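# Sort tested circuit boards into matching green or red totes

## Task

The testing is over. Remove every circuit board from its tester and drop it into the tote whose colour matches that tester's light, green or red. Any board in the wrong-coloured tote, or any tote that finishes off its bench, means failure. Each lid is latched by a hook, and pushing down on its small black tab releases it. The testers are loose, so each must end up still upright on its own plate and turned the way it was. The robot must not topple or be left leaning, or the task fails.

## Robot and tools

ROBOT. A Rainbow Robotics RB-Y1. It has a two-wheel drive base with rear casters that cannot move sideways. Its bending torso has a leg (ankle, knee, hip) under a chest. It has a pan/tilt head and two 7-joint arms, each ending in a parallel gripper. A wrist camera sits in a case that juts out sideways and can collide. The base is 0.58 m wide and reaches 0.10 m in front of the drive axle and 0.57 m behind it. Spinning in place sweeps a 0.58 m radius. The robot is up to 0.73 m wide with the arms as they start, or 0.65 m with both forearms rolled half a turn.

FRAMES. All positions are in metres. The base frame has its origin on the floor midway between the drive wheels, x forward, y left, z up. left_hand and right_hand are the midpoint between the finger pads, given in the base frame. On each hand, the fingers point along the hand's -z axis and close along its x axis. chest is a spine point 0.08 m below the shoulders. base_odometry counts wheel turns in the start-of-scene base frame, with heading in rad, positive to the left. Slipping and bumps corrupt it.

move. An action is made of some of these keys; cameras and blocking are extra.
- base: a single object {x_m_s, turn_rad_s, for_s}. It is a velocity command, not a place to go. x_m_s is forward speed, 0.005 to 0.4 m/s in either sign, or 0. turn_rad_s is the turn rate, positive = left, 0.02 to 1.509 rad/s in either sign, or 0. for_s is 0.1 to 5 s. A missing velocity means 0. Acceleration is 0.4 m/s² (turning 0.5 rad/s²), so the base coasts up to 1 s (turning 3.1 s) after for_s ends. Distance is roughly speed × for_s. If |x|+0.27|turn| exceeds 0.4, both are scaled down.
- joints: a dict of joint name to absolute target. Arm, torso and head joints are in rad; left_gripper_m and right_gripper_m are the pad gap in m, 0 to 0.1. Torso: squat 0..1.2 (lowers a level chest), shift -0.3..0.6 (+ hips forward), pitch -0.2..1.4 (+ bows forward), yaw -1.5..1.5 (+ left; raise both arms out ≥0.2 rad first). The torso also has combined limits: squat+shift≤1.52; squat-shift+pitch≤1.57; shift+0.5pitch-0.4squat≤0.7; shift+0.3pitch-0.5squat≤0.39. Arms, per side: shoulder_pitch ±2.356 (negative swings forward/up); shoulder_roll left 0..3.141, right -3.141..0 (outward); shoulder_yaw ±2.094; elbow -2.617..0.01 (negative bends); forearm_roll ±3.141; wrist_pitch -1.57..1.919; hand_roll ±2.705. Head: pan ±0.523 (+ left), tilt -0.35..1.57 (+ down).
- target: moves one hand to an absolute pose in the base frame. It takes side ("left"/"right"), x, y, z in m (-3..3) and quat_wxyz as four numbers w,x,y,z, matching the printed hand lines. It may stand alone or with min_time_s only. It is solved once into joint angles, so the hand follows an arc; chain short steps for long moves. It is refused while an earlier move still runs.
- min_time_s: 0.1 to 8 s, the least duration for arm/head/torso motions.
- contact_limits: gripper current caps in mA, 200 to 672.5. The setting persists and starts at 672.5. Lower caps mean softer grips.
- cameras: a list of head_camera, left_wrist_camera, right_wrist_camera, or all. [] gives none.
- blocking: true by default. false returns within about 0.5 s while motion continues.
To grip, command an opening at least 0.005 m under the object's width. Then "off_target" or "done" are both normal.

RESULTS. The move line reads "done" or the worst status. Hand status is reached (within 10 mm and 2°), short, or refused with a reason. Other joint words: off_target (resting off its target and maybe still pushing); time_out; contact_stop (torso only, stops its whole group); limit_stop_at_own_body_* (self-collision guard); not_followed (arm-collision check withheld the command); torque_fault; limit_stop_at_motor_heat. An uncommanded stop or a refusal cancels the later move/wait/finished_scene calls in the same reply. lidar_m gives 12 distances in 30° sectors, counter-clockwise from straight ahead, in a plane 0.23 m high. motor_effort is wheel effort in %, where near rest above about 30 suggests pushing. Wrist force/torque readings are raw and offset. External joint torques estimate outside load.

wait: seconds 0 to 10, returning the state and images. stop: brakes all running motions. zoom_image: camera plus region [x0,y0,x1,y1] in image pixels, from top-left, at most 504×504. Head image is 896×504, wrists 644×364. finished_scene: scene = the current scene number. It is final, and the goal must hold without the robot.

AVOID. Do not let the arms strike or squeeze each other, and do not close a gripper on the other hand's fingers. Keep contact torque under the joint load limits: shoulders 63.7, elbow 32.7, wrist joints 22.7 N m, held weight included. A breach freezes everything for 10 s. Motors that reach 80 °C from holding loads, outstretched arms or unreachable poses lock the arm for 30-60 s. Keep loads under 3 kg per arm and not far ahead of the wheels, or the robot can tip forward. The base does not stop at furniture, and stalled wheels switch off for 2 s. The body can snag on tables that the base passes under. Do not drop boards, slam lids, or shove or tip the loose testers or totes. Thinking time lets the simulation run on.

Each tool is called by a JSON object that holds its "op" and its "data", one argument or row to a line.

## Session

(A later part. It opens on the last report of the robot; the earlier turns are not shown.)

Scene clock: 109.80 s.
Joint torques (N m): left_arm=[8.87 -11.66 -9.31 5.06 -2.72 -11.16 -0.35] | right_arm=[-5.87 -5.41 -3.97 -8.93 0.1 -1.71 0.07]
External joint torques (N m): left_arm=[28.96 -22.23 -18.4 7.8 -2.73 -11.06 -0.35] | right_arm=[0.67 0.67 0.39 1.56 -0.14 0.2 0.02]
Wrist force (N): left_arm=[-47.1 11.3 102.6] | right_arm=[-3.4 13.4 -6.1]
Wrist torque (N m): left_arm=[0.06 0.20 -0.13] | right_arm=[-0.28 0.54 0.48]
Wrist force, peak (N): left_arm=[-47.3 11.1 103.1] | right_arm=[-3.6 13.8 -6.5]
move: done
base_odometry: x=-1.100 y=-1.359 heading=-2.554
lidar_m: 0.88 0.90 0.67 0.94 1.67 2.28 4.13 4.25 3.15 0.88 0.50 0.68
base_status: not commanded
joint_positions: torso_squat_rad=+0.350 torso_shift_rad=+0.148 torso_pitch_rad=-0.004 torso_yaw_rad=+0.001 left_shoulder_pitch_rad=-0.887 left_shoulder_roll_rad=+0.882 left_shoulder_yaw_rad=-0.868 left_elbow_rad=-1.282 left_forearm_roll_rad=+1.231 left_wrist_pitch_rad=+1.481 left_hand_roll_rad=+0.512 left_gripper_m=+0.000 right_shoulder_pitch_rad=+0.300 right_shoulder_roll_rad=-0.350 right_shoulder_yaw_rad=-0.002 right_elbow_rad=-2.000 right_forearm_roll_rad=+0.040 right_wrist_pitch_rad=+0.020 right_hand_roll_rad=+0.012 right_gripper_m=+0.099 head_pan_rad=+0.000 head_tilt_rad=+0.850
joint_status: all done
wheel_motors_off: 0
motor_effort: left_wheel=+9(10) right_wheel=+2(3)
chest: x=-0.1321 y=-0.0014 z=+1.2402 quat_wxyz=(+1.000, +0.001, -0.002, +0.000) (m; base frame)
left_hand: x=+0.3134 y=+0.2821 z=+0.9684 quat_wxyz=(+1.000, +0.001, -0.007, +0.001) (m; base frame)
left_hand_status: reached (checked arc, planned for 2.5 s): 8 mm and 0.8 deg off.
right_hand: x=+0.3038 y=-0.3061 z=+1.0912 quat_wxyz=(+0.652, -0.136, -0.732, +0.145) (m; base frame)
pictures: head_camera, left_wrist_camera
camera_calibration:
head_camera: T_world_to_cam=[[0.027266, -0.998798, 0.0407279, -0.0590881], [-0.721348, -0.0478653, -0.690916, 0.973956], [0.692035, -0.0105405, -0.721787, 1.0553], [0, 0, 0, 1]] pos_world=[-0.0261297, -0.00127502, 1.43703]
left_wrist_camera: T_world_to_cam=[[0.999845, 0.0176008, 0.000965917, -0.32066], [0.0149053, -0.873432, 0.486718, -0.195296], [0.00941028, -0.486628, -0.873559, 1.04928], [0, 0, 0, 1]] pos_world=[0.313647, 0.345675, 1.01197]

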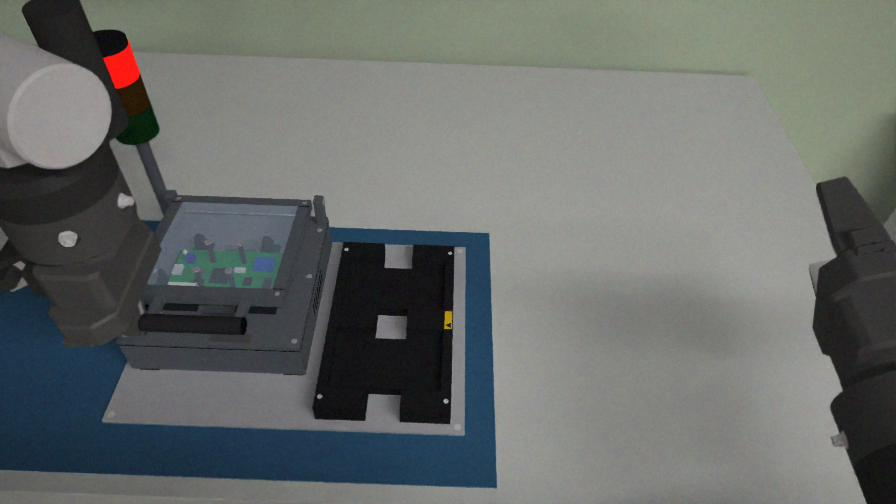

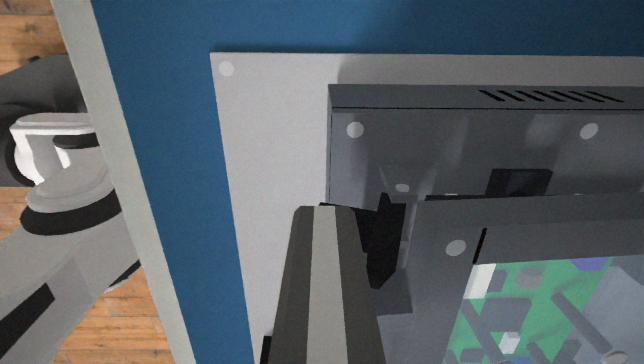

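{"op": "move", "data": {
  "target": {"side":"left","x":0.31,"y":0.29,"z":1.13,"quat_wxyz":[1,0,0,0]},
  "min_time_s": 2.5,
  "cameras": ["head_camera","left_wrist_camera"]
}}

Scene clock: 116.40 s.
Joint torques (N m): left_arm=[-19.98 10.79 10.59 -2.09 0.33 0.29 0.46] | right_arm=[-5.77 -5.91 -3.75 -8.95 0.11 -1.8 0.05]
External joint torques (N m): left_arm=[0.27 0.46 1.08 -0.49 0.31 0.37 0.46] | right_arm=[0.68 0.19 0.63 1.54 -0.13 0.11 0]
Wrist force (N): left_arm=[-1.8 0.0 -9.6] | right_arm=[-3.2 13.4 -6.4]
Wrist torque (N m): left_arm=[-0.04 -0.46 -0.22] | right_arm=[-0.28 0.55 0.48]
Wrist force, peak (N): left_arm=[-47.1 11.0 103.3] | right_arm=[-3.8 13.9 -6.4]
move: done
base_odometry: x=-1.100 y=-1.359 heading=-2.554
lidar_m: 0.88 0.89 0.67 0.95 1.67 2.27 4.13 4.26 3.15 0.87 0.49 0.68
base_status: not commanded
joint_positions: torso_squat_rad=+0.350 torso_shift_rad=+0.150 torso_pitch_rad=+0.000 torso_yaw_rad=+0.000 left_shoulder_pitch_rad=-1.120 left_shoulder_roll_rad=+1.036 left_shoulder_yaw_rad=-0.747 left_elbow_rad=-1.379 left_forearm_roll_rad=+1.422 left_wrist_pitch_rad=+1.817 left_hand_roll_rad=+0.551 left_gripper_m=+0.000 right_shoulder_pitch_rad=+0.300 right_shoulder_roll_rad=-0.350 right_shoulder_yaw_rad=-0.002 right_elbow_rad=-2.000 right_forearm_roll_rad=+0.040 right_wrist_pitch_rad=+0.020 right_hand_roll_rad=+0.012 right_gripper_m=+0.099 head_pan_rad=+0.000 head_tilt_rad=+0.850
joint_status: all done
wheel_motors_off: 0
motor_effort: left_wheel=+2(10) right_wheel=+1(4)
chest: x=-0.1299 y=-0.0007 z=+1.2401 quat_wxyz=(+1.000, +0.000, +0.000, +0.000) (m; base frame)
left_hand: x=+0.3120 y=+0.2902 z=+1.1278 quat_wxyz=(+1.000, -0.001, +0.002, +0.000) (m; base frame)
left_hand_status: reached (checked arc, planned for 2.5 s): 3 mm and 0.2 deg off.
right_hand: x=+0.3053 y=-0.3058 z=+1.0900 quat_wxyz=(+0.653, -0.136, -0.730, +0.146) (m; base frame)
pictures: head_camera, left_wrist_camera
camera_calibration:
head_camera: T_world_to_cam=[[0.0269627, -0.998754, 0.0419869, -0.0600698], [-0.723859, -0.0484748, -0.688243, 0.971981], [0.689421, -0.0118356, -0.724264, 1.05642], [0, 0, 0, 1]] pos_world=[-0.023124, -0.000374933, 1.43661]
left_wrist_camera: T_world_to_cam=[[0.999757, 0.0147579, -0.0163511, -0.299026], [0.0208746, -0.871722, 0.489556, -0.271329], [-0.00702877, -0.489779, -0.871818, 1.19657], [0, 0, 0, 1]] pos_world=[0.313028, 0.353944, 1.17113]

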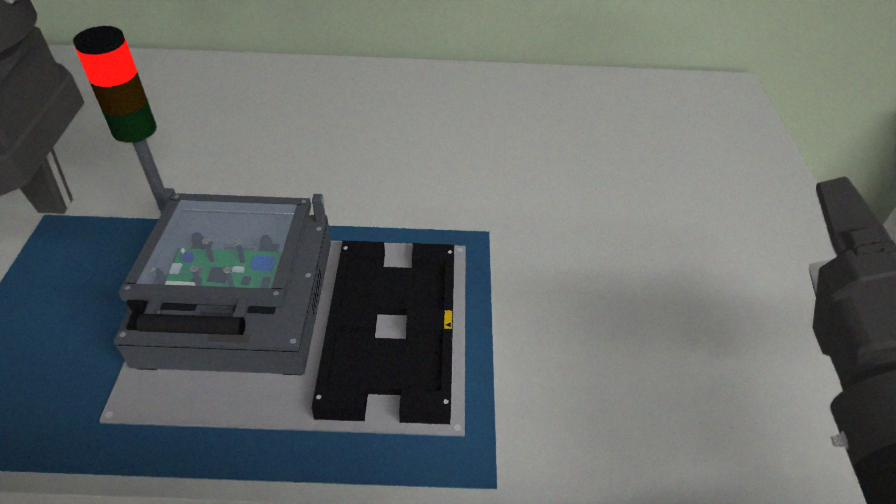

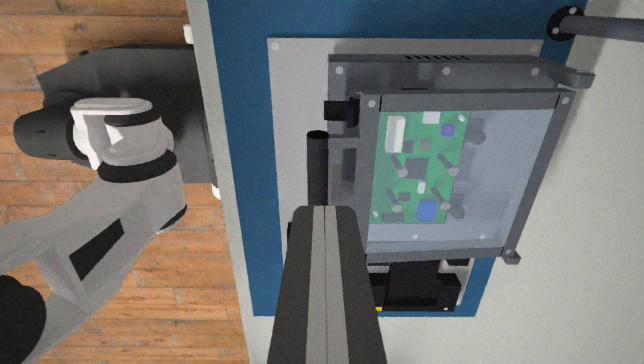

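{"op": "move", "data": {
  "joints": {"left_gripper_m":0.035},
  "contact_limits": {"left_gripper_m":230},
  "cameras": []
}}

{"op": "move", "data": {
  "target": {"side":"left","x":0.307,"y":0.215,"z":1.02,"quat_wxyz":[1,0,0,0]},
  "min_time_s": 2.5,
  "cameras": ["head_camera","left_wrist_camera"]
}}

Scene clock: 129.27 s.
Joint torques (N m): left_arm=[-19.92 10.91 10.58 -2.18 0.37 0.27 0.46] | right_arm=[-6.02 -5.78 -3.98 -8.92 0.11 -1.85 0.02]
External joint torques (N m): left_arm=[0.33 0.58 1.07 -0.59 0.34 0.34 0.46] | right_arm=[0.43 0.33 0.4 1.57 -0.13 0.06 -0.03]
Wrist force (N): left_arm=[-1.6 0.0 -9.7] | right_arm=[-3.6 13.3 -6.2]
Wrist torque (N m): left_arm=[-0.03 -0.45 -0.21] | right_arm=[-0.28 0.51 0.46]
Wrist force, peak (N): left_arm=[-1.9 0.0 -9.9] | right_arm=[-3.4 13.8 -6.5]
move: done
base_odometry: x=-1.100 y=-1.359 heading=-2.554
lidar_m: 0.89 0.89 0.66 0.95 1.66 2.28 4.13 4.25 3.14 0.87 0.49 0.68
base_status: not commanded
joint_positions: torso_squat_rad=+0.350 torso_shift_rad=+0.150 torso_pitch_rad=+0.000 torso_yaw_rad=+0.000 left_shoulder_pitch_rad=-1.120 left_shoulder_roll_rad=+1.036 left_shoulder_yaw_rad=-0.747 left_elbow_rad=-1.379 left_forearm_roll_rad=+1.422 left_wrist_pitch_rad=+1.817 left_hand_roll_rad=+0.551 left_gripper_m=+0.035 right_shoulder_pitch_rad=+0.300 right_shoulder_roll_rad=-0.350 right_shoulder_yaw_rad=-0.002 right_elbow_rad=-2.000 right_forearm_roll_rad=+0.040 right_wrist_pitch_rad=+0.020 right_hand_roll_rad=+0.012 right_gripper_m=+0.099 head_pan_rad=+0.000 head_tilt_rad=+0.850
joint_status: all done
wheel_motors_off: 0
motor_effort: left_wheel=+3(5) right_wheel=+2(4)
contact_limits: left_gripper_m 230 mA
chest: x=-0.1299 y=-0.0007 z=+1.2401 quat_wxyz=(+1.000, +0.000, +0.000, +0.000) (m; base frame)
left_hand: x=+0.3120 y=+0.2902 z=+1.1278 quat_wxyz=(+1.000, -0.001, +0.002, +0.000) (m; base frame)
right_hand: x=+0.3053 y=-0.3058 z=+1.0900 quat_wxyz=(+0.653, -0.136, -0.730, +0.146) (m; base frame)
pictures: none
No camera images: "cameras" was empty.

Scene clock: 132.10 s.
Joint torques (N m): left_arm=[-18.35 6.93 8.26 -3.11 0.03 -0.41 0.46] | right_arm=[-5.92 -5.73 -3.95 -8.97 0.19 -1.78 0.09]
External joint torques (N m): left_arm=[2.08 -1.99 -1.35 -0.43 0.01 -0.34 0.46] | right_arm=[0.53 0.38 0.43 1.52 -0.05 0.13 0.04]
Wrist force (N): left_arm=[-1.7 0.2 -9.4] | right_arm=[-3.2 13.5 -6.4]
Wrist torque (N m): left_arm=[-0.07 -0.39 -0.20] | right_arm=[-0.32 0.55 0.47]
Wrist force, peak (N): left_arm=[-1.9 0.0 -9.8] | right_arm=[-3.4 13.9 -6.3]
move: done
base_odometry: x=-1.100 y=-1.359 heading=-2.554
lidar_m: 0.88 0.89 0.67 0.95 1.67 2.28 4.13 4.25 3.15 0.88 0.49 0.68
base_status: not commanded
joint_positions: torso_squat_rad=+0.350 torso_shift_rad=+0.150 torso_pitch_rad=+0.000 torso_yaw_rad=+0.000 left_shoulder_pitch_rad=-0.999 left_shoulder_roll_rad=+0.840 left_shoulder_yaw_rad=-0.864 left_elbow_rad=-1.437 left_forearm_roll_rad=+1.266 left_wrist_pitch_rad=+1.632 left_hand_roll_rad=+0.727 left_gripper_m=+0.035 right_shoulder_pitch_rad=+0.300 right_shoulder_roll_rad=-0.350 right_shoulder_yaw_rad=-0.002 right_elbow_rad=-2.000 right_forearm_roll_rad=+0.040 right_wrist_pitch_rad=+0.020 right_hand_roll_rad=+0.012 right_gripper_m=+0.099 head_pan_rad=+0.000 head_tilt_rad=+0.850
joint_status: all done
wheel_motors_off: 0
motor_effort: left_wheel=+1(3) right_wheel=+2(4)
contact_limits: left_gripper_m 230 mA
chest: x=-0.1299 y=-0.0007 z=+1.2401 quat_wxyz=(+1.000, +0.000, +0.000, +0.000) (m; base frame)
left_hand: x=+0.3066 y=+0.2154 z=+1.0206 quat_wxyz=(+1.000, +0.000, -0.001, +0.000) (m; base frame)
left_hand_status: reached (checked arc, planned for 2.5 s): 1 mm and 0.1 deg off.
right_hand: x=+0.3053 y=-0.3058 z=+1.0900 quat_wxyz=(+0.653, -0.136, -0.730, +0.146) (m; base frame)
pictures: head_camera, left_wrist_camera
camera_calibration:
head_camera: T_world_to_cam=[[0.0269627, -0.998754, 0.0419869, -0.0600698], [-0.723859, -0.0484748, -0.688243, 0.971981], [0.689421, -0.0118356, -0.724264, 1.05642], [0, 0, 0, 1]] pos_world=[-0.023124, -0.000374933, 1.43661]
left_wrist_camera: T_world_to_cam=[[0.999822, 0.0156203, -0.0106259, -0.300362], [0.0188197, -0.872645, 0.487992, -0.281647], [-0.00165002, -0.488105, -0.872783, 1.06544], [0, 0, 0, 1]] pos_world=[0.307367, 0.27896, 1.06415]

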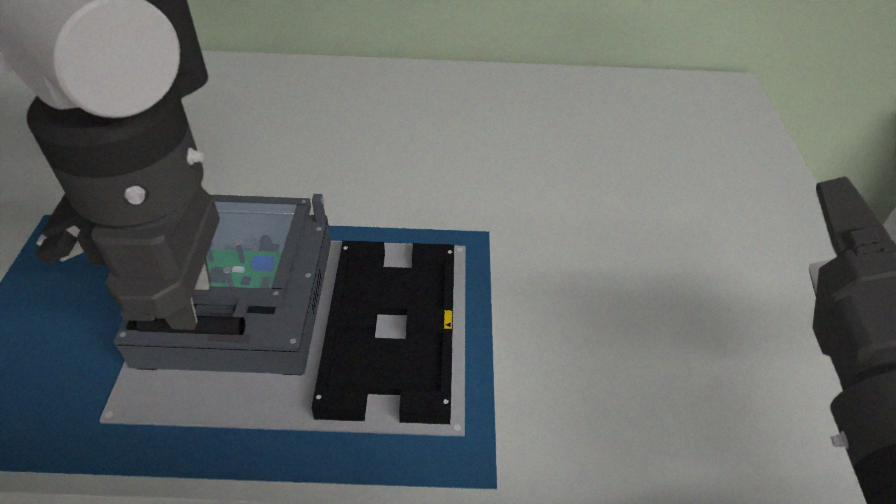

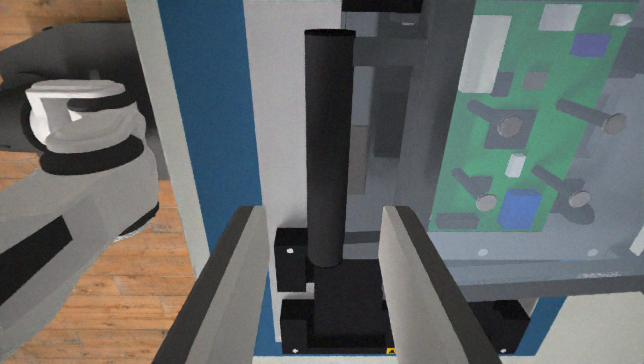

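{"op": "move", "data": {
  "target": {"side":"left","x":0.307,"y":0.215,"z":0.955,"quat_wxyz":[1,0,0,0]},
  "min_time_s": 2,
  "cameras": []
}}

{"op": "move", "data": {
  "joints": {"left_gripper_m":0.018}
}}

{"op": "move", "data": {
  "target": {"side":"left","x":0.313,"y":0.215,"z":0.985,"quat_wxyz":[1,0,0,0]},
  "min_time_s": 2,
  "cameras": ["head_camera","left_wrist_camera"]
}}

Scene clock: 140.37 s.
Joint torques (N m): left_arm=[-18.16 6.67 7.96 -1.93 0.05 -0.37 -0.23] | right_arm=[-5.59 -5.73 -3.99 -8.97 0.2 -1.83 0.08]
External joint torques (N m): left_arm=[2.11 -2 -1.12 1.27 0.03 -0.3 -0.23] | right_arm=[0.86 0.37 0.38 1.52 -0.04 0.08 0.03]
Wrist force (N): left_arm=[-2.2 -0.1 -9.3] | right_arm=[-3.3 13.4 -6.3]
Wrist torque (N m): left_arm=[-0.06 -0.46 -0.16] | right_arm=[-0.27 0.57 0.46]
Wrist force, peak (N): left_arm=[-2.0 -0.2 -9.7] | right_arm=[-3.5 13.8 -6.5]
move: done
base_odometry: x=-1.100 y=-1.359 heading=-2.554
lidar_m: 0.88 0.90 0.67 0.94 1.66 2.29 4.12 4.26 3.15 0.87 0.49 0.68
base_status: not commanded
joint_positions: torso_squat_rad=+0.350 torso_shift_rad=+0.150 torso_pitch_rad=+0.000 torso_yaw_rad=+0.000 left_shoulder_pitch_rad=-0.918 left_shoulder_roll_rad=+0.768 left_shoulder_yaw_rad=-0.920 left_elbow_rad=-1.339 left_forearm_roll_rad=+1.183 left_wrist_pitch_rad=+1.500 left_hand_roll_rad=+0.681 left_gripper_m=+0.035 right_shoulder_pitch_rad=+0.300 right_shoulder_roll_rad=-0.350 right_shoulder_yaw_rad=-0.002 right_elbow_rad=-2.000 right_forearm_roll_rad=+0.040 right_wrist_pitch_rad=+0.020 right_hand_roll_rad=+0.012 right_gripper_m=+0.099 head_pan_rad=+0.000 head_tilt_rad=+0.850
joint_status: all done
wheel_motors_off: 0
motor_effort: left_wheel=+2(3) right_wheel=+3(4)
contact_limits: left_gripper_m 230 mA
chest: x=-0.1299 y=-0.0007 z=+1.2401 quat_wxyz=(+1.000, +0.000, +0.000, +0.000) (m; base frame)
left_hand: x=+0.3064 y=+0.2153 z=+0.9558 quat_wxyz=(+1.000, +0.000, -0.001, +0.000) (m; base frame)
left_hand_status: reached (checked arc, planned for 2.0 s): 1 mm and 0.2 deg off.
right_hand: x=+0.3053 y=-0.3058 z=+1.0900 quat_wxyz=(+0.653, -0.136, -0.730, +0.146) (m; base frame)
pictures: none
No camera images: "cameras" was empty.

Scene clock: 141.03 s.
Joint torques (N m): left_arm=[-18.04 6.62 7.61 -2 0.29 -0.17 -0.29] | right_arm=[-5.72 -5.93 -3.82 -9.02 0.11 -1.8 0.02]
External joint torques (N m): left_arm=[2.23 -2.04 -1.47 1.2 0.27 -0.1 -0.29] | right_arm=[0.73 0.17 0.56 1.47 -0.12 0.1 -0.03]
Wrist force (N): left_arm=[-0.2 -0.4 -8.7] | right_arm=[-3.4 13.4 -6.3]
Wrist torque (N m): left_arm=[-0.04 -0.43 -0.21] | right_arm=[-0.30 0.52 0.49]
Wrist force, peak (N): left_arm=[-0.2 -0.2 -10.0] | right_arm=[-3.6 13.6 -6.6]
move: done
base_odometry: x=-1.100 y=-1.359 heading=-2.554
lidar_m: 0.89 0.89 0.67 0.95 1.67 2.27 4.13 4.26 3.15 0.87 0.49 0.68
base_status: not commanded
joint_positions: torso_squat_rad=+0.350 torso_shift_rad=+0.150 torso_pitch_rad=+0.000 torso_yaw_rad=+0.000 left_shoulder_pitch_rad=-0.918 left_shoulder_roll_rad=+0.768 left_shoulder_yaw_rad=-0.920 left_elbow_rad=-1.339 left_forearm_roll_rad=+1.183 left_wrist_pitch_rad=+1.500 left_hand_roll_rad=+0.681 left_gripper_m=+0.018 right_shoulder_pitch_rad=+0.300 right_shoulder_roll_rad=-0.350 right_shoulder_yaw_rad=-0.002 right_elbow_rad=-2.000 right_forearm_roll_rad=+0.040 right_wrist_pitch_rad=+0.020 right_hand_roll_rad=+0.012 right_gripper_m=+0.099 head_pan_rad=+0.000 head_tilt_rad=+0.850
joint_status: all done
wheel_motors_off: 0
motor_effort: left_wheel=+3(3) right_wheel=+3(4)
contact_limits: left_gripper_m 230 mA
chest: x=-0.1299 y=-0.0007 z=+1.2401 quat_wxyz=(+1.000, +0.000, +0.000, +0.000) (m; base frame)
left_hand: x=+0.3064 y=+0.2153 z=+0.9557 quat_wxyz=(+1.000, +0.000, -0.001, +0.000) (m; base frame)
right_hand: x=+0.3053 y=-0.3059 z=+1.0900 quat_wxyz=(+0.653, -0.136, -0.730, +0.146) (m; base frame)
pictures: head_camera, left_wrist_camera, right_wrist_camera
camera_calibration:
head_camera: T_world_to_cam=[[0.0269677, -0.998754, 0.041987, -0.0600699], [-0.723909, -0.0484776, -0.68819, 0.971904], [0.689368, -0.0118359, -0.724314, 1.05649], [0, 0, 0, 1]] pos_world=[-0.0231239, -0.000374923, 1.43661]
left_wrist_camera: T_world_to_cam=[[0.99983, 0.0156547, -0.00972867, -0.301766], [0.0184116, -0.872754, 0.487813, -0.249725], [-0.000854193, -0.487909, -0.872894, 1.00856], [0, 0, 0, 1]] pos_world=[0.307174, 0.278861, 0.999249]
right_wrist_camera: T_world_to_cam=[[0.126275, -0.370137, -0.920355, 0.853898], [-0.434806, 0.813258, -0.386723, 0.836213], [0.891627, 0.449009, -0.0582444, 0.000219975], [0, 0, 0, 1]] pos_world=[0.255569, -0.364096, 1.10928]

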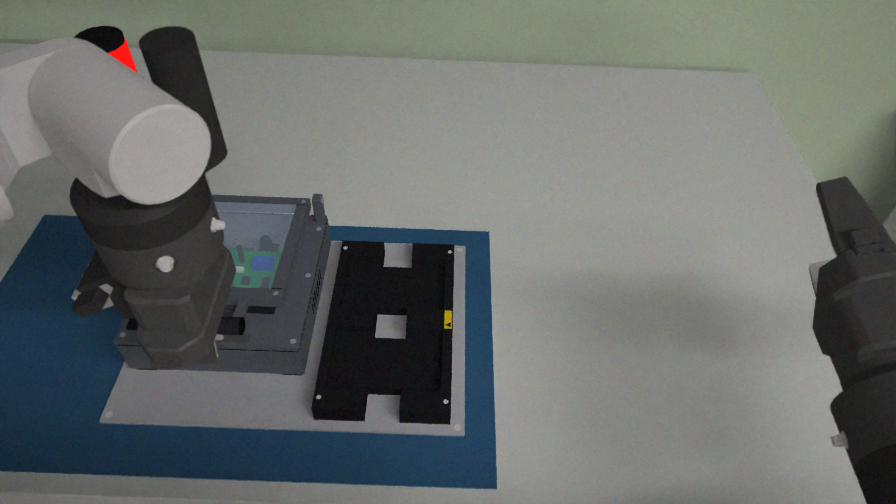

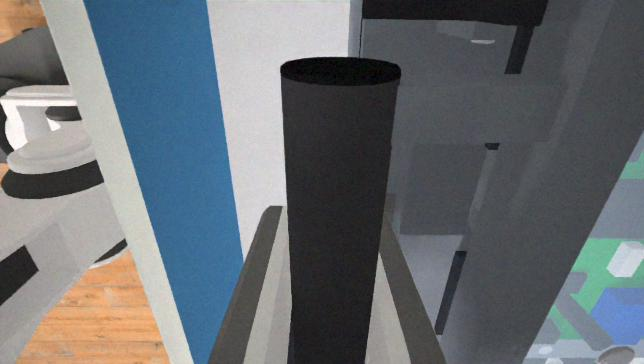

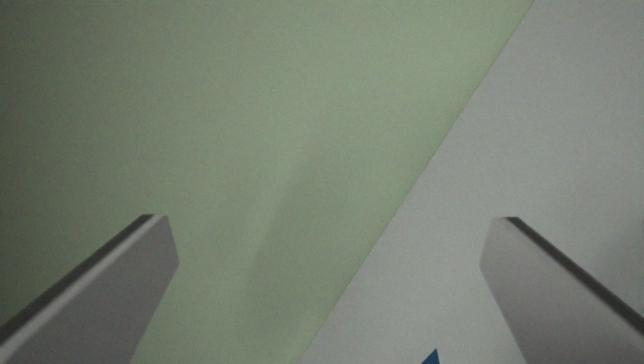

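Scene clock: 143.37 s.
Joint torques (N m): left_arm=[-25.71 11.09 13.95 -3.01 -1.28 -2.2 -0.21] | right_arm=[-5.83 -5.75 -4.08 -8.87 0.21 -1.8 0.08]
External joint torques (N m): left_arm=[-5.06 2.29 4.73 -0.01 -1.3 -2.13 -0.21] | right_arm=[0.63 0.35 0.3 1.62 -0.03 0.11 0.03]
Wrist force (N): left_arm=[-15.0 0.8 -11.5] | right_arm=[-3.6 13.4 -6.3]
Wrist torque (N m): left_arm=[-0.05 -0.34 -0.26] | right_arm=[-0.30 0.51 0.46]
Wrist force, peak (N): left_arm=[-16.4 2.4 -13.3] | right_arm=[-3.5 14.0 -6.3]
move: done
base_odometry: x=-1.100 y=-1.359 heading=-2.554
lidar_m: 0.89 0.90 0.67 0.95 1.66 2.28 4.13 4.26 3.14 0.88 0.49 0.69
base_status: not commanded
joint_positions: torso_squat_rad=+0.350 torso_shift_rad=+0.150 torso_pitch_rad=+0.000 torso_yaw_rad=+0.000 left_shoulder_pitch_rad=-0.967 left_shoulder_roll_rad=+0.784 left_shoulder_yaw_rad=-0.897 left_elbow_rad=-1.344 left_forearm_roll_rad=+1.220 left_wrist_pitch_rad=+1.560 left_hand_roll_rad=+0.680 left_gripper_m=+0.018 right_shoulder_pitch_rad=+0.300 right_shoulder_roll_rad=-0.350 right_shoulder_yaw_rad=-0.002 right_elbow_rad=-2.000 right_forearm_roll_rad=+0.040 right_wrist_pitch_rad=+0.020 right_hand_roll_rad=+0.012 right_gripper_m=+0.099 head_pan_rad=+0.000 head_tilt_rad=+0.850
joint_status: all done
wheel_motors_off: 0
motor_effort: left_wheel=+1(2) right_wheel=+1(5)
contact_limits: left_gripper_m 230 mA
chest: x=-0.1299 y=-0.0007 z=+1.2401 quat_wxyz=(+1.000, +0.000, +0.000, +0.000) (m; base frame)
left_hand: x=+0.3121 y=+0.2150 z=+0.9840 quat_wxyz=(+1.000, +0.000, +0.001, +0.000) (m; base frame)
left_hand_status: reached (checked arc, planned for 2.0 s): 1 mm and 0.2 deg off.
right_hand: x=+0.3053 y=-0.3058 z=+1.0900 quat_wxyz=(+0.653, -0.136, -0.730, +0.146) (m; base frame)
pictures: head_camera, left_wrist_camera
camera_calibration:
head_camera: T_world_to_cam=[[0.0269677, -0.998754, 0.041987, -0.0600699], [-0.723909, -0.0484776, -0.68819, 0.971904], [0.689368, -0.0118359, -0.724314, 1.05649], [0, 0, 0, 1]] pos_world=[-0.0231239, -0.000374923, 1.43661]
left_wrist_camera: T_world_to_cam=[[0.999766, 0.0151796, -0.0153982, -0.30147], [0.0207644, -0.87263, 0.48794, -0.264665], [-0.00603015, -0.488146, -0.872741, 1.0346], [0, 0, 0, 1]] pos_world=[0.313134, 0.278659, 1.02744]

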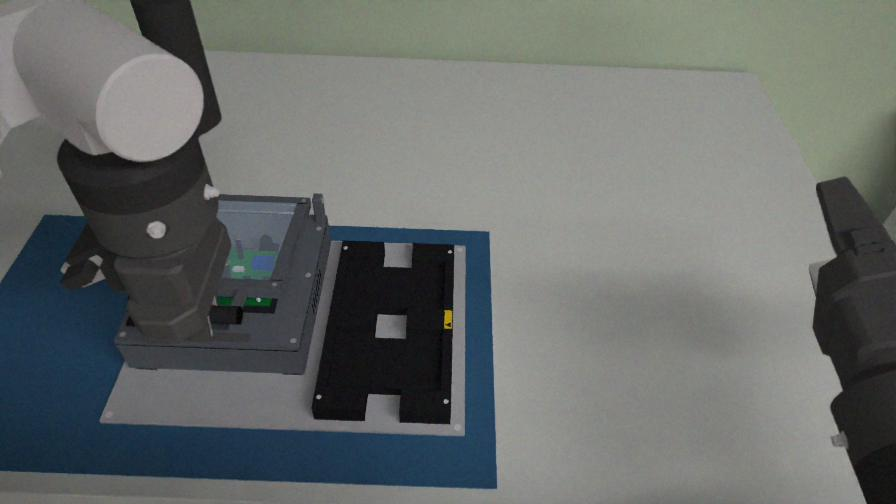

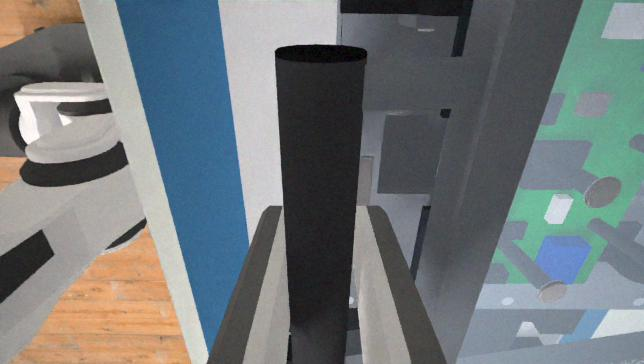

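{"op": "move", "data": {
  "target": {"side":"left","x":0.322,"y":0.215,"z":1.012,"quat_wxyz":[0.9997,0,-0.026,0]},
  "min_time_s": 2,
  "cameras": ["head_camera"]
}}

{"op": "move", "data": {
  "target": {"side":"left","x":0.335,"y":0.215,"z":1.04,"quat_wxyz":[0.9990,0,-0.044,0]},
  "min_time_s": 2,
  "cameras": ["head_camera","left_wrist_camera"]
}}

Scene clock: 152.03 s.
Joint torques (N m): left_arm=[-25.21 10.55 13.85 -2.58 -1.51 -2.48 0.58] | right_arm=[-6.03 -5.75 -3.83 -9 0.14 -1.75 0.07]
External joint torques (N m): left_arm=[-4.53 1.63 4.32 0.24 -1.47 -2.34 0.58] | right_arm=[0.43 0.35 0.54 1.49 -0.09 0.16 0.02]
Wrist force (N): left_arm=[-16.3 1.2 -10.8] | right_arm=[-3.6 13.4 -6.2]
Wrist torque (N m): left_arm=[-0.05 -0.29 -0.25] | right_arm=[-0.28 0.52 0.48]
Wrist force, peak (N): left_arm=[-16.5 -2.2 -12.7] | right_arm=[-3.5 13.7 -6.5]
move: done
base_odometry: x=-1.100 y=-1.359 heading=-2.554
lidar_m: 0.89 0.90 0.67 0.95 1.67 2.28 4.13 4.26 3.14 0.87 0.49 0.69
base_status: not commanded
joint_positions: torso_squat_rad=+0.350 torso_shift_rad=+0.150 torso_pitch_rad=+0.000 torso_yaw_rad=+0.000 left_shoulder_pitch_rad=-0.994 left_shoulder_roll_rad=+0.819 left_shoulder_yaw_rad=-0.874 left_elbow_rad=-1.399 left_forearm_roll_rad=+1.220 left_wrist_pitch_rad=+1.575 left_hand_roll_rad=+0.706 left_gripper_m=+0.018 right_shoulder_pitch_rad=+0.300 right_shoulder_roll_rad=-0.350 right_shoulder_yaw_rad=-0.002 right_elbow_rad=-2.000 right_forearm_roll_rad=+0.040 right_wrist_pitch_rad=+0.020 right_hand_roll_rad=+0.012 right_gripper_m=+0.099 head_pan_rad=+0.000 head_tilt_rad=+0.850
joint_status: all done
wheel_motors_off: 0
motor_effort: left_wheel=+2(3) right_wheel=+4(4)
contact_limits: left_gripper_m 230 mA
chest: x=-0.1299 y=-0.0007 z=+1.2401 quat_wxyz=(+1.000, +0.000, +0.000, +0.000) (m; base frame)
left_hand: x=+0.3211 y=+0.2150 z=+1.0102 quat_wxyz=(+1.000, +0.000, -0.024, +0.000) (m; base frame)
left_hand_status: reached (checked arc, planned for 2.0 s): 2 mm and 0.2 deg off.
right_hand: x=+0.3053 y=-0.3058 z=+1.0900 quat_wxyz=(+0.653, -0.136, -0.730, +0.146) (m; base frame)
pictures: head_camera
camera_calibration:
head_camera: T_world_to_cam=[[0.0269677, -0.998754, 0.041987, -0.0600699], [-0.723909, -0.0484776, -0.68819, 0.971904], [0.689368, -0.0118359, -0.724314, 1.05649], [0, 0, 0, 1]] pos_world=[-0.0231239, -0.000374923, 1.43661]

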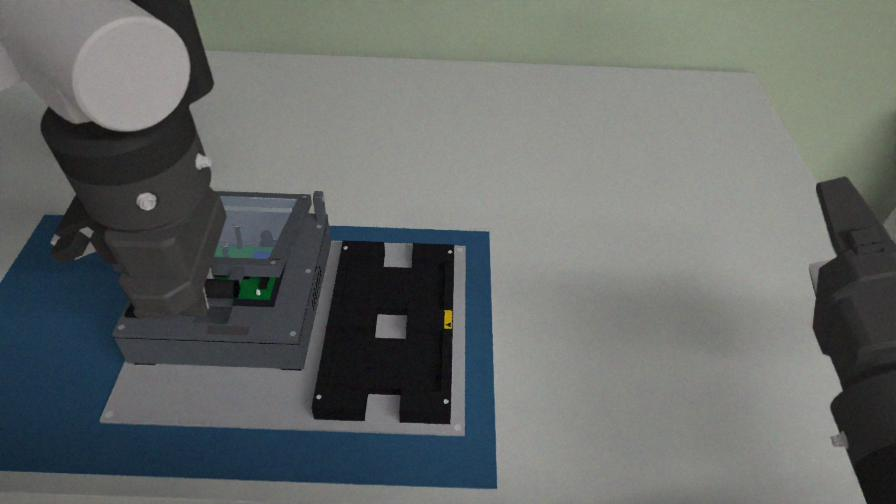

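Scene clock: 154.37 s.
Joint torques (N m): left_arm=[-24.41 9.7 13.52 -2.13 -1.3 -2.7 -0.23] | right_arm=[-5.84 -6.09 -3.87 -9.03 0.13 -1.85 0.01]
External joint torques (N m): left_arm=[-3.4 0.69 3.88 0.49 -1.21 -2.5 -0.22] | right_arm=[0.62 0.02 0.51 1.46 -0.1 0.06 -0.04]
Wrist force (N): left_arm=[-15.9 2.5 -8.1] | right_arm=[-3.7 13.5 -6.4]
Wrist torque (N m): left_arm=[-0.01 -0.24 -0.25] | right_arm=[-0.30 0.52 0.49]
Wrist force, peak (N): left_arm=[-16.6 1.0 -10.7] | right_arm=[-3.4 13.9 -6.6]
move: done
base_odometry: x=-1.100 y=-1.359 heading=-2.554
lidar_m: 0.89 0.90 0.67 0.95 1.67 2.27 4.13 4.26 3.14 0.87 0.49 0.68
base_status: not commanded
joint_positions: torso_squat_rad=+0.350 torso_shift_rad=+0.150 torso_pitch_rad=+0.000 torso_yaw_rad=+0.000 left_shoulder_pitch_rad=-1.042 left_shoulder_roll_rad=+0.833 left_shoulder_yaw_rad=-0.851 left_elbow_rad=-1.399 left_forearm_roll_rad=+1.230 left_wrist_pitch_rad=+1.599 left_hand_roll_rad=+0.705 left_gripper_m=+0.018 right_shoulder_pitch_rad=+0.300 right_shoulder_roll_rad=-0.350 right_shoulder_yaw_rad=-0.002 right_elbow_rad=-2.000 right_forearm_roll_rad=+0.040 right_wrist_pitch_rad=+0.020 right_hand_roll_rad=+0.012 right_gripper_m=+0.099 head_pan_rad=+0.000 head_tilt_rad=+0.850
joint_status: all done
wheel_motors_off: 0
motor_effort: left_wheel=+1(3) right_wheel=+1(4)
contact_limits: left_gripper_m 230 mA
chest: x=-0.1299 y=-0.0007 z=+1.2401 quat_wxyz=(+1.000, +0.000, +0.000, +0.000) (m; base frame)
left_hand: x=+0.3339 y=+0.2149 z=+1.0386 quat_wxyz=(+0.999, +0.000, -0.043, +0.000) (m; base frame)
left_hand_status: reached (checked arc, planned for 2.0 s): 2 mm and 0.1 deg off.
right_hand: x=+0.3053 y=-0.3058 z=+1.0900 quat_wxyz=(+0.653, -0.136, -0.730, +0.146) (m; base frame)
pictures: head_camera, left_wrist_camera
camera_calibration:
head_camera: T_world_to_cam=[[0.0270356, -0.998749, 0.0420551, -0.060163], [-0.723855, -0.0485746, -0.68824, 0.971903], [0.689422, -0.0118349, -0.724263, 1.05649], [0, 0, 0, 1]] pos_world=[-0.0232242, -0.000374568, 1.43661]
left_wrist_camera: T_world_to_cam=[[0.997177, 0.0151139, 0.0735471, -0.413928], [-0.0227868, -0.872416, 0.488233, -0.277718], [0.0715427, -0.48853, -0.869609, 1.05333], [0, 0, 0, 1]] pos_world=[0.331073, 0.278555, 1.08202]

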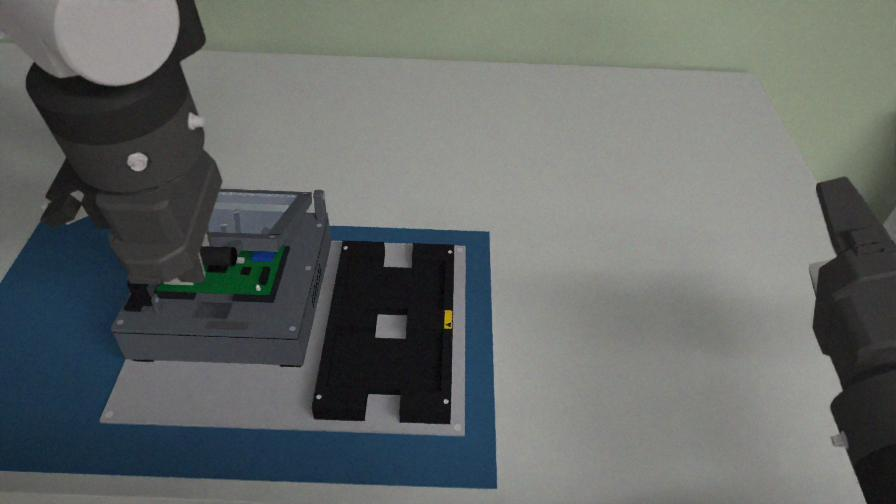

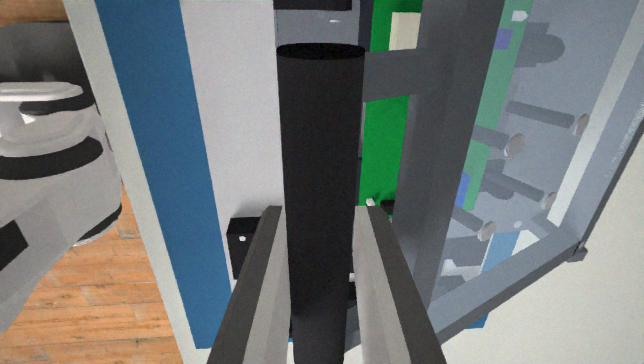

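{"op": "move", "data": {
  "target": {"side":"left","x":0.342,"y":0.215,"z":1.066,"quat_wxyz":[0.9976,0,-0.0698,0]},
  "min_time_s": 2,
  "cameras": ["head_camera"]
}}

Scene clock: 170.83 s.
Joint torques (N m): left_arm=[-22.94 9.41 12.66 -2.07 -1.55 -2.63 0.57] | right_arm=[-5.91 -5.99 -4.09 -9.04 0.03 -1.8 0.08]
External joint torques (N m): left_arm=[-1.97 0.36 2.82 0.31 -1.39 -2.36 0.58] | right_arm=[0.54 0.11 0.28 1.45 -0.21 0.11 0.03]
Wrist force (N): left_arm=[-15.7 2.7 -3.2] | right_arm=[-3.3 13.3 -6.4]
Wrist torque (N m): left_arm=[-0.05 -0.23 -0.26] | right_arm=[-0.28 0.55 0.48]
Wrist force, peak (N): left_arm=[-16.3 2.6 -8.3] | right_arm=[-3.4 13.6 -6.8]
move: done
base_odometry: x=-1.100 y=-1.359 heading=-2.554
lidar_m: 0.88 0.89 0.67 0.94 1.67 2.29 4.13 4.26 3.15 0.88 0.49 0.68
base_status: not commanded
joint_positions: torso_squat_rad=+0.350 torso_shift_rad=+0.150 torso_pitch_rad=+0.000 torso_yaw_rad=+0.000 left_shoulder_pitch_rad=-1.071 left_shoulder_roll_rad=+0.863 left_shoulder_yaw_rad=-0.829 left_elbow_rad=-1.442 left_forearm_roll_rad=+1.229 left_wrist_pitch_rad=+1.612 left_hand_roll_rad=+0.725 left_gripper_m=+0.018 right_shoulder_pitch_rad=+0.300 right_shoulder_roll_rad=-0.350 right_shoulder_yaw_rad=-0.002 right_elbow_rad=-2.000 right_forearm_roll_rad=+0.040 right_wrist_pitch_rad=+0.020 right_hand_roll_rad=+0.012 right_gripper_m=+0.099 head_pan_rad=+0.000 head_tilt_rad=+0.850
joint_status: all done
wheel_motors_off: 0
motor_effort: left_wheel=+2(3) right_wheel=+3(4)
contact_limits: left_gripper_m 230 mA
chest: x=-0.1300 y=-0.0007 z=+1.2401 quat_wxyz=(+1.000, +0.000, +0.000, +0.000) (m; base frame)
left_hand: x=+0.3414 y=+0.2150 z=+1.0647 quat_wxyz=(+0.998, +0.000, -0.069, +0.000) (m; base frame)
left_hand_status: reached (checked arc, planned for 2.0 s): 1 mm and 0.1 deg off.
right_hand: x=+0.3053 y=-0.3058 z=+1.0900 quat_wxyz=(+0.653, -0.136, -0.730, +0.146) (m; base frame)
pictures: head_camera
camera_calibration:
head_camera: T_world_to_cam=[[0.0271039, -0.998751, 0.0419822, -0.0600566], [-0.723852, -0.0485739, -0.688243, 0.971909], [0.689423, -0.0117349, -0.724264, 1.05649], [0, 0, 0, 1]] pos_world=[-0.0232243, -0.000374406, 1.43661]

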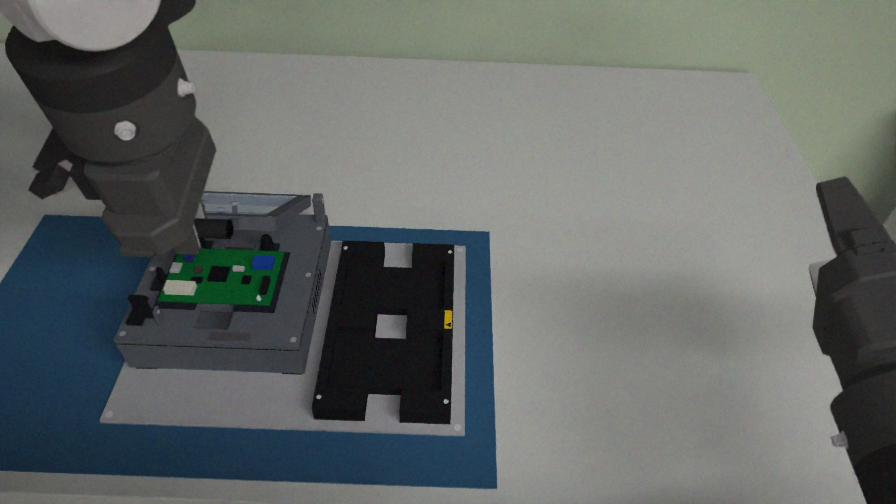

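{"op": "move", "data": {
  "target": {"side":"left","x":0.368,"y":0.215,"z":1.091,"quat_wxyz":[0.9914,0,-0.1305,0]},
  "min_time_s": 2,
  "cameras": ["head_camera"]
}}

{"op": "move", "data": {
  "target": {"side":"left","x":0.405,"y":0.215,"z":1.113,"quat_wxyz":[0.9782,0,-0.2079,0]},
  "min_time_s": 2,
  "cameras": ["head_camera","left_wrist_camera"]
}}

Scene clock: 183.83 s.
Joint torques (N m): left_arm=[-21.88 10.61 11.95 -2 -1.01 -1.65 0.57] | right_arm=[-5.83 -5.48 -3.86 -9.02 0.07 -1.95 0.11]
External joint torques (N m): left_arm=[-0.69 1.5 1.93 0.25 -0.67 -1.21 0.58] | right_arm=[0.62 0.62 0.52 1.47 -0.16 -0.04 0.06]
Wrist force (N): left_arm=[-9.3 0.0 -8.8] | right_arm=[-3.3 13.2 -6.3]
Wrist torque (N m): left_arm=[-0.08 -0.46 -0.22] | right_arm=[-0.25 0.57 0.50]
Wrist force, peak (N): left_arm=[-16.3 2.5 -4.9] | right_arm=[-3.6 13.9 -6.4]
move: done
base_odometry: x=-1.100 y=-1.359 heading=-2.554
lidar_m: 0.89 0.89 0.67 0.95 1.65 2.28 4.13 4.26 3.15 0.87 0.49 0.68
base_status: not commanded
joint_positions: torso_squat_rad=+0.350 torso_shift_rad=+0.150 torso_pitch_rad=+0.000 torso_yaw_rad=+0.000 left_shoulder_pitch_rad=-1.101 left_shoulder_roll_rad=+0.880 left_shoulder_yaw_rad=-0.813 left_elbow_rad=-1.458 left_forearm_roll_rad=+1.174 left_wrist_pitch_rad=+1.561 left_hand_roll_rad=+0.731 left_gripper_m=+0.018 right_shoulder_pitch_rad=+0.300 right_shoulder_roll_rad=-0.350 right_shoulder_yaw_rad=-0.002 right_elbow_rad=-2.000 right_forearm_roll_rad=+0.040 right_wrist_pitch_rad=+0.020 right_hand_roll_rad=+0.012 right_gripper_m=+0.099 head_pan_rad=+0.000 head_tilt_rad=+0.850
joint_status: all done
wheel_motors_off: 0
motor_effort: left_wheel=+1(3) right_wheel=+2(5)
contact_limits: left_gripper_m 230 mA
chest: x=-0.1299 y=-0.0007 z=+1.2401 quat_wxyz=(+1.000, +0.000, +0.000, +0.000) (m; base frame)
left_hand: x=+0.3677 y=+0.2149 z=+1.0906 quat_wxyz=(+0.992, +0.000, -0.130, +0.000) (m; base frame)
left_hand_status: reached (checked arc, planned for 2.0 s): 0 mm and 0.1 deg off.
right_hand: x=+0.3053 y=-0.3058 z=+1.0900 quat_wxyz=(+0.653, -0.136, -0.730, +0.146) (m; base frame)
pictures: head_camera
camera_calibration:
head_camera: T_world_to_cam=[[0.0269627, -0.998754, 0.0419869, -0.0600671], [-0.723859, -0.0484748, -0.688243, 0.971909], [0.689421, -0.0118356, -0.724264, 1.05649], [0, 0, 0, 1]] pos_world=[-0.023224, -0.000374933, 1.43661]

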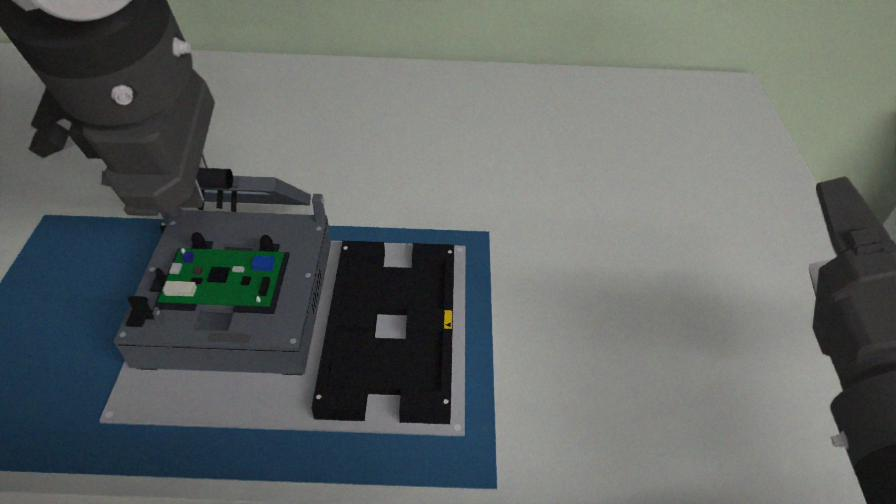

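Scene clock: 186.17 s.
Joint torques (N m): left_arm=[-22.97 8.49 12.55 -0.61 -1.21 -1.51 -0.32] | right_arm=[-5.86 -5.79 -3.77 -9.08 0.14 -1.8 0.03]
External joint torques (N m): left_arm=[-1.37 -0.73 2.41 1.67 -0.7 -0.84 -0.3] | right_arm=[0.59 0.31 0.61 1.41 -0.09 0.11 -0.02]
Wrist force (N): left_arm=[-8.4 -1.2 -11.5] | right_arm=[-3.7 13.6 -6.2]
Wrist torque (N m): left_arm=[-0.04 -0.55 -0.21] | right_arm=[-0.30 0.50 0.46]
Wrist force, peak (N): left_arm=[-8.5 -1.5 -11.6] | right_arm=[-3.2 13.8 -6.4]
move: done
base_odometry: x=-1.100 y=-1.359 heading=-2.554
lidar_m: 0.88 0.89 0.67 0.95 1.67 2.27 4.13 4.26 3.15 0.88 0.49 0.68
base_status: not commanded
joint_positions: torso_squat_rad=+0.350 torso_shift_rad=+0.150 torso_pitch_rad=+0.000 torso_yaw_rad=+0.000 left_shoulder_pitch_rad=-1.123 left_shoulder_roll_rad=+0.879 left_shoulder_yaw_rad=-0.806 left_elbow_rad=-1.441 left_forearm_roll_rad=+1.081 left_wrist_pitch_rad=+1.460 left_hand_roll_rad=+0.726 left_gripper_m=+0.018 right_shoulder_pitch_rad=+0.300 right_shoulder_roll_rad=-0.350 right_shoulder_yaw_rad=-0.002 right_elbow_rad=-2.000 right_forearm_roll_rad=+0.040 right_wrist_pitch_rad=+0.020 right_hand_roll_rad=+0.012 right_gripper_m=+0.099 head_pan_rad=+0.000 head_tilt_rad=+0.850
joint_status: all done
wheel_motors_off: 0
motor_effort: left_wheel=+1(2) right_wheel=+2(4)
contact_limits: left_gripper_m 230 mA
chest: x=-0.1299 y=-0.0007 z=+1.2401 quat_wxyz=(+1.000, +0.000, +0.000, +0.000) (m; base frame)
left_hand: x=+0.4045 y=+0.2151 z=+1.1126 quat_wxyz=(+0.978, +0.000, -0.207, +0.000) (m; base frame)
left_hand_status: reached (checked arc, planned for 2.0 s): 1 mm and 0.1 deg off.
right_hand: x=+0.3053 y=-0.3058 z=+1.0900 quat_wxyz=(+0.653, -0.136, -0.730, +0.146) (m; base frame)
pictures: head_camera, left_wrist_camera
camera_calibration:
head_camera: T_world_to_cam=[[0.0269677, -0.998754, 0.041987, -0.0600699], [-0.723909, -0.0484776, -0.68819, 0.971904], [0.689368, -0.0118359, -0.724314, 1.05649], [0, 0, 0, 1]] pos_world=[-0.0231239, -0.000374923, 1.43661]
left_wrist_camera: T_world_to_cam=[[0.918819, 0.0150703, 0.394392, -0.815081], [-0.180473, -0.87264, 0.453794, -0.209845], [0.351001, -0.488131, -0.799078, 0.921052], [0, 0, 0, 1]] pos_world=[0.387749, 0.278759, 1.15268]

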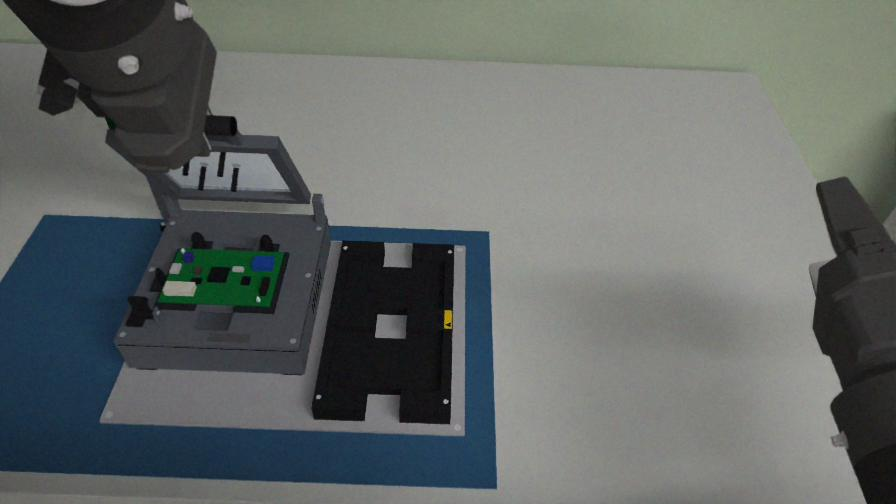

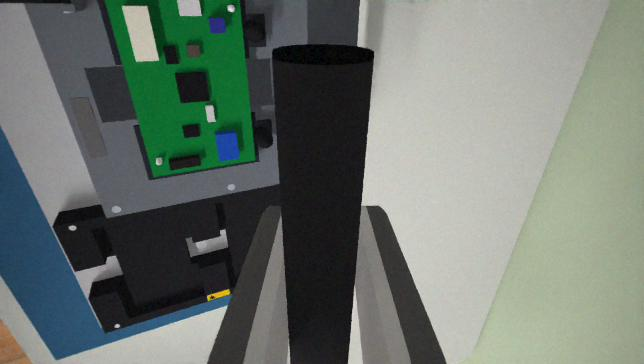

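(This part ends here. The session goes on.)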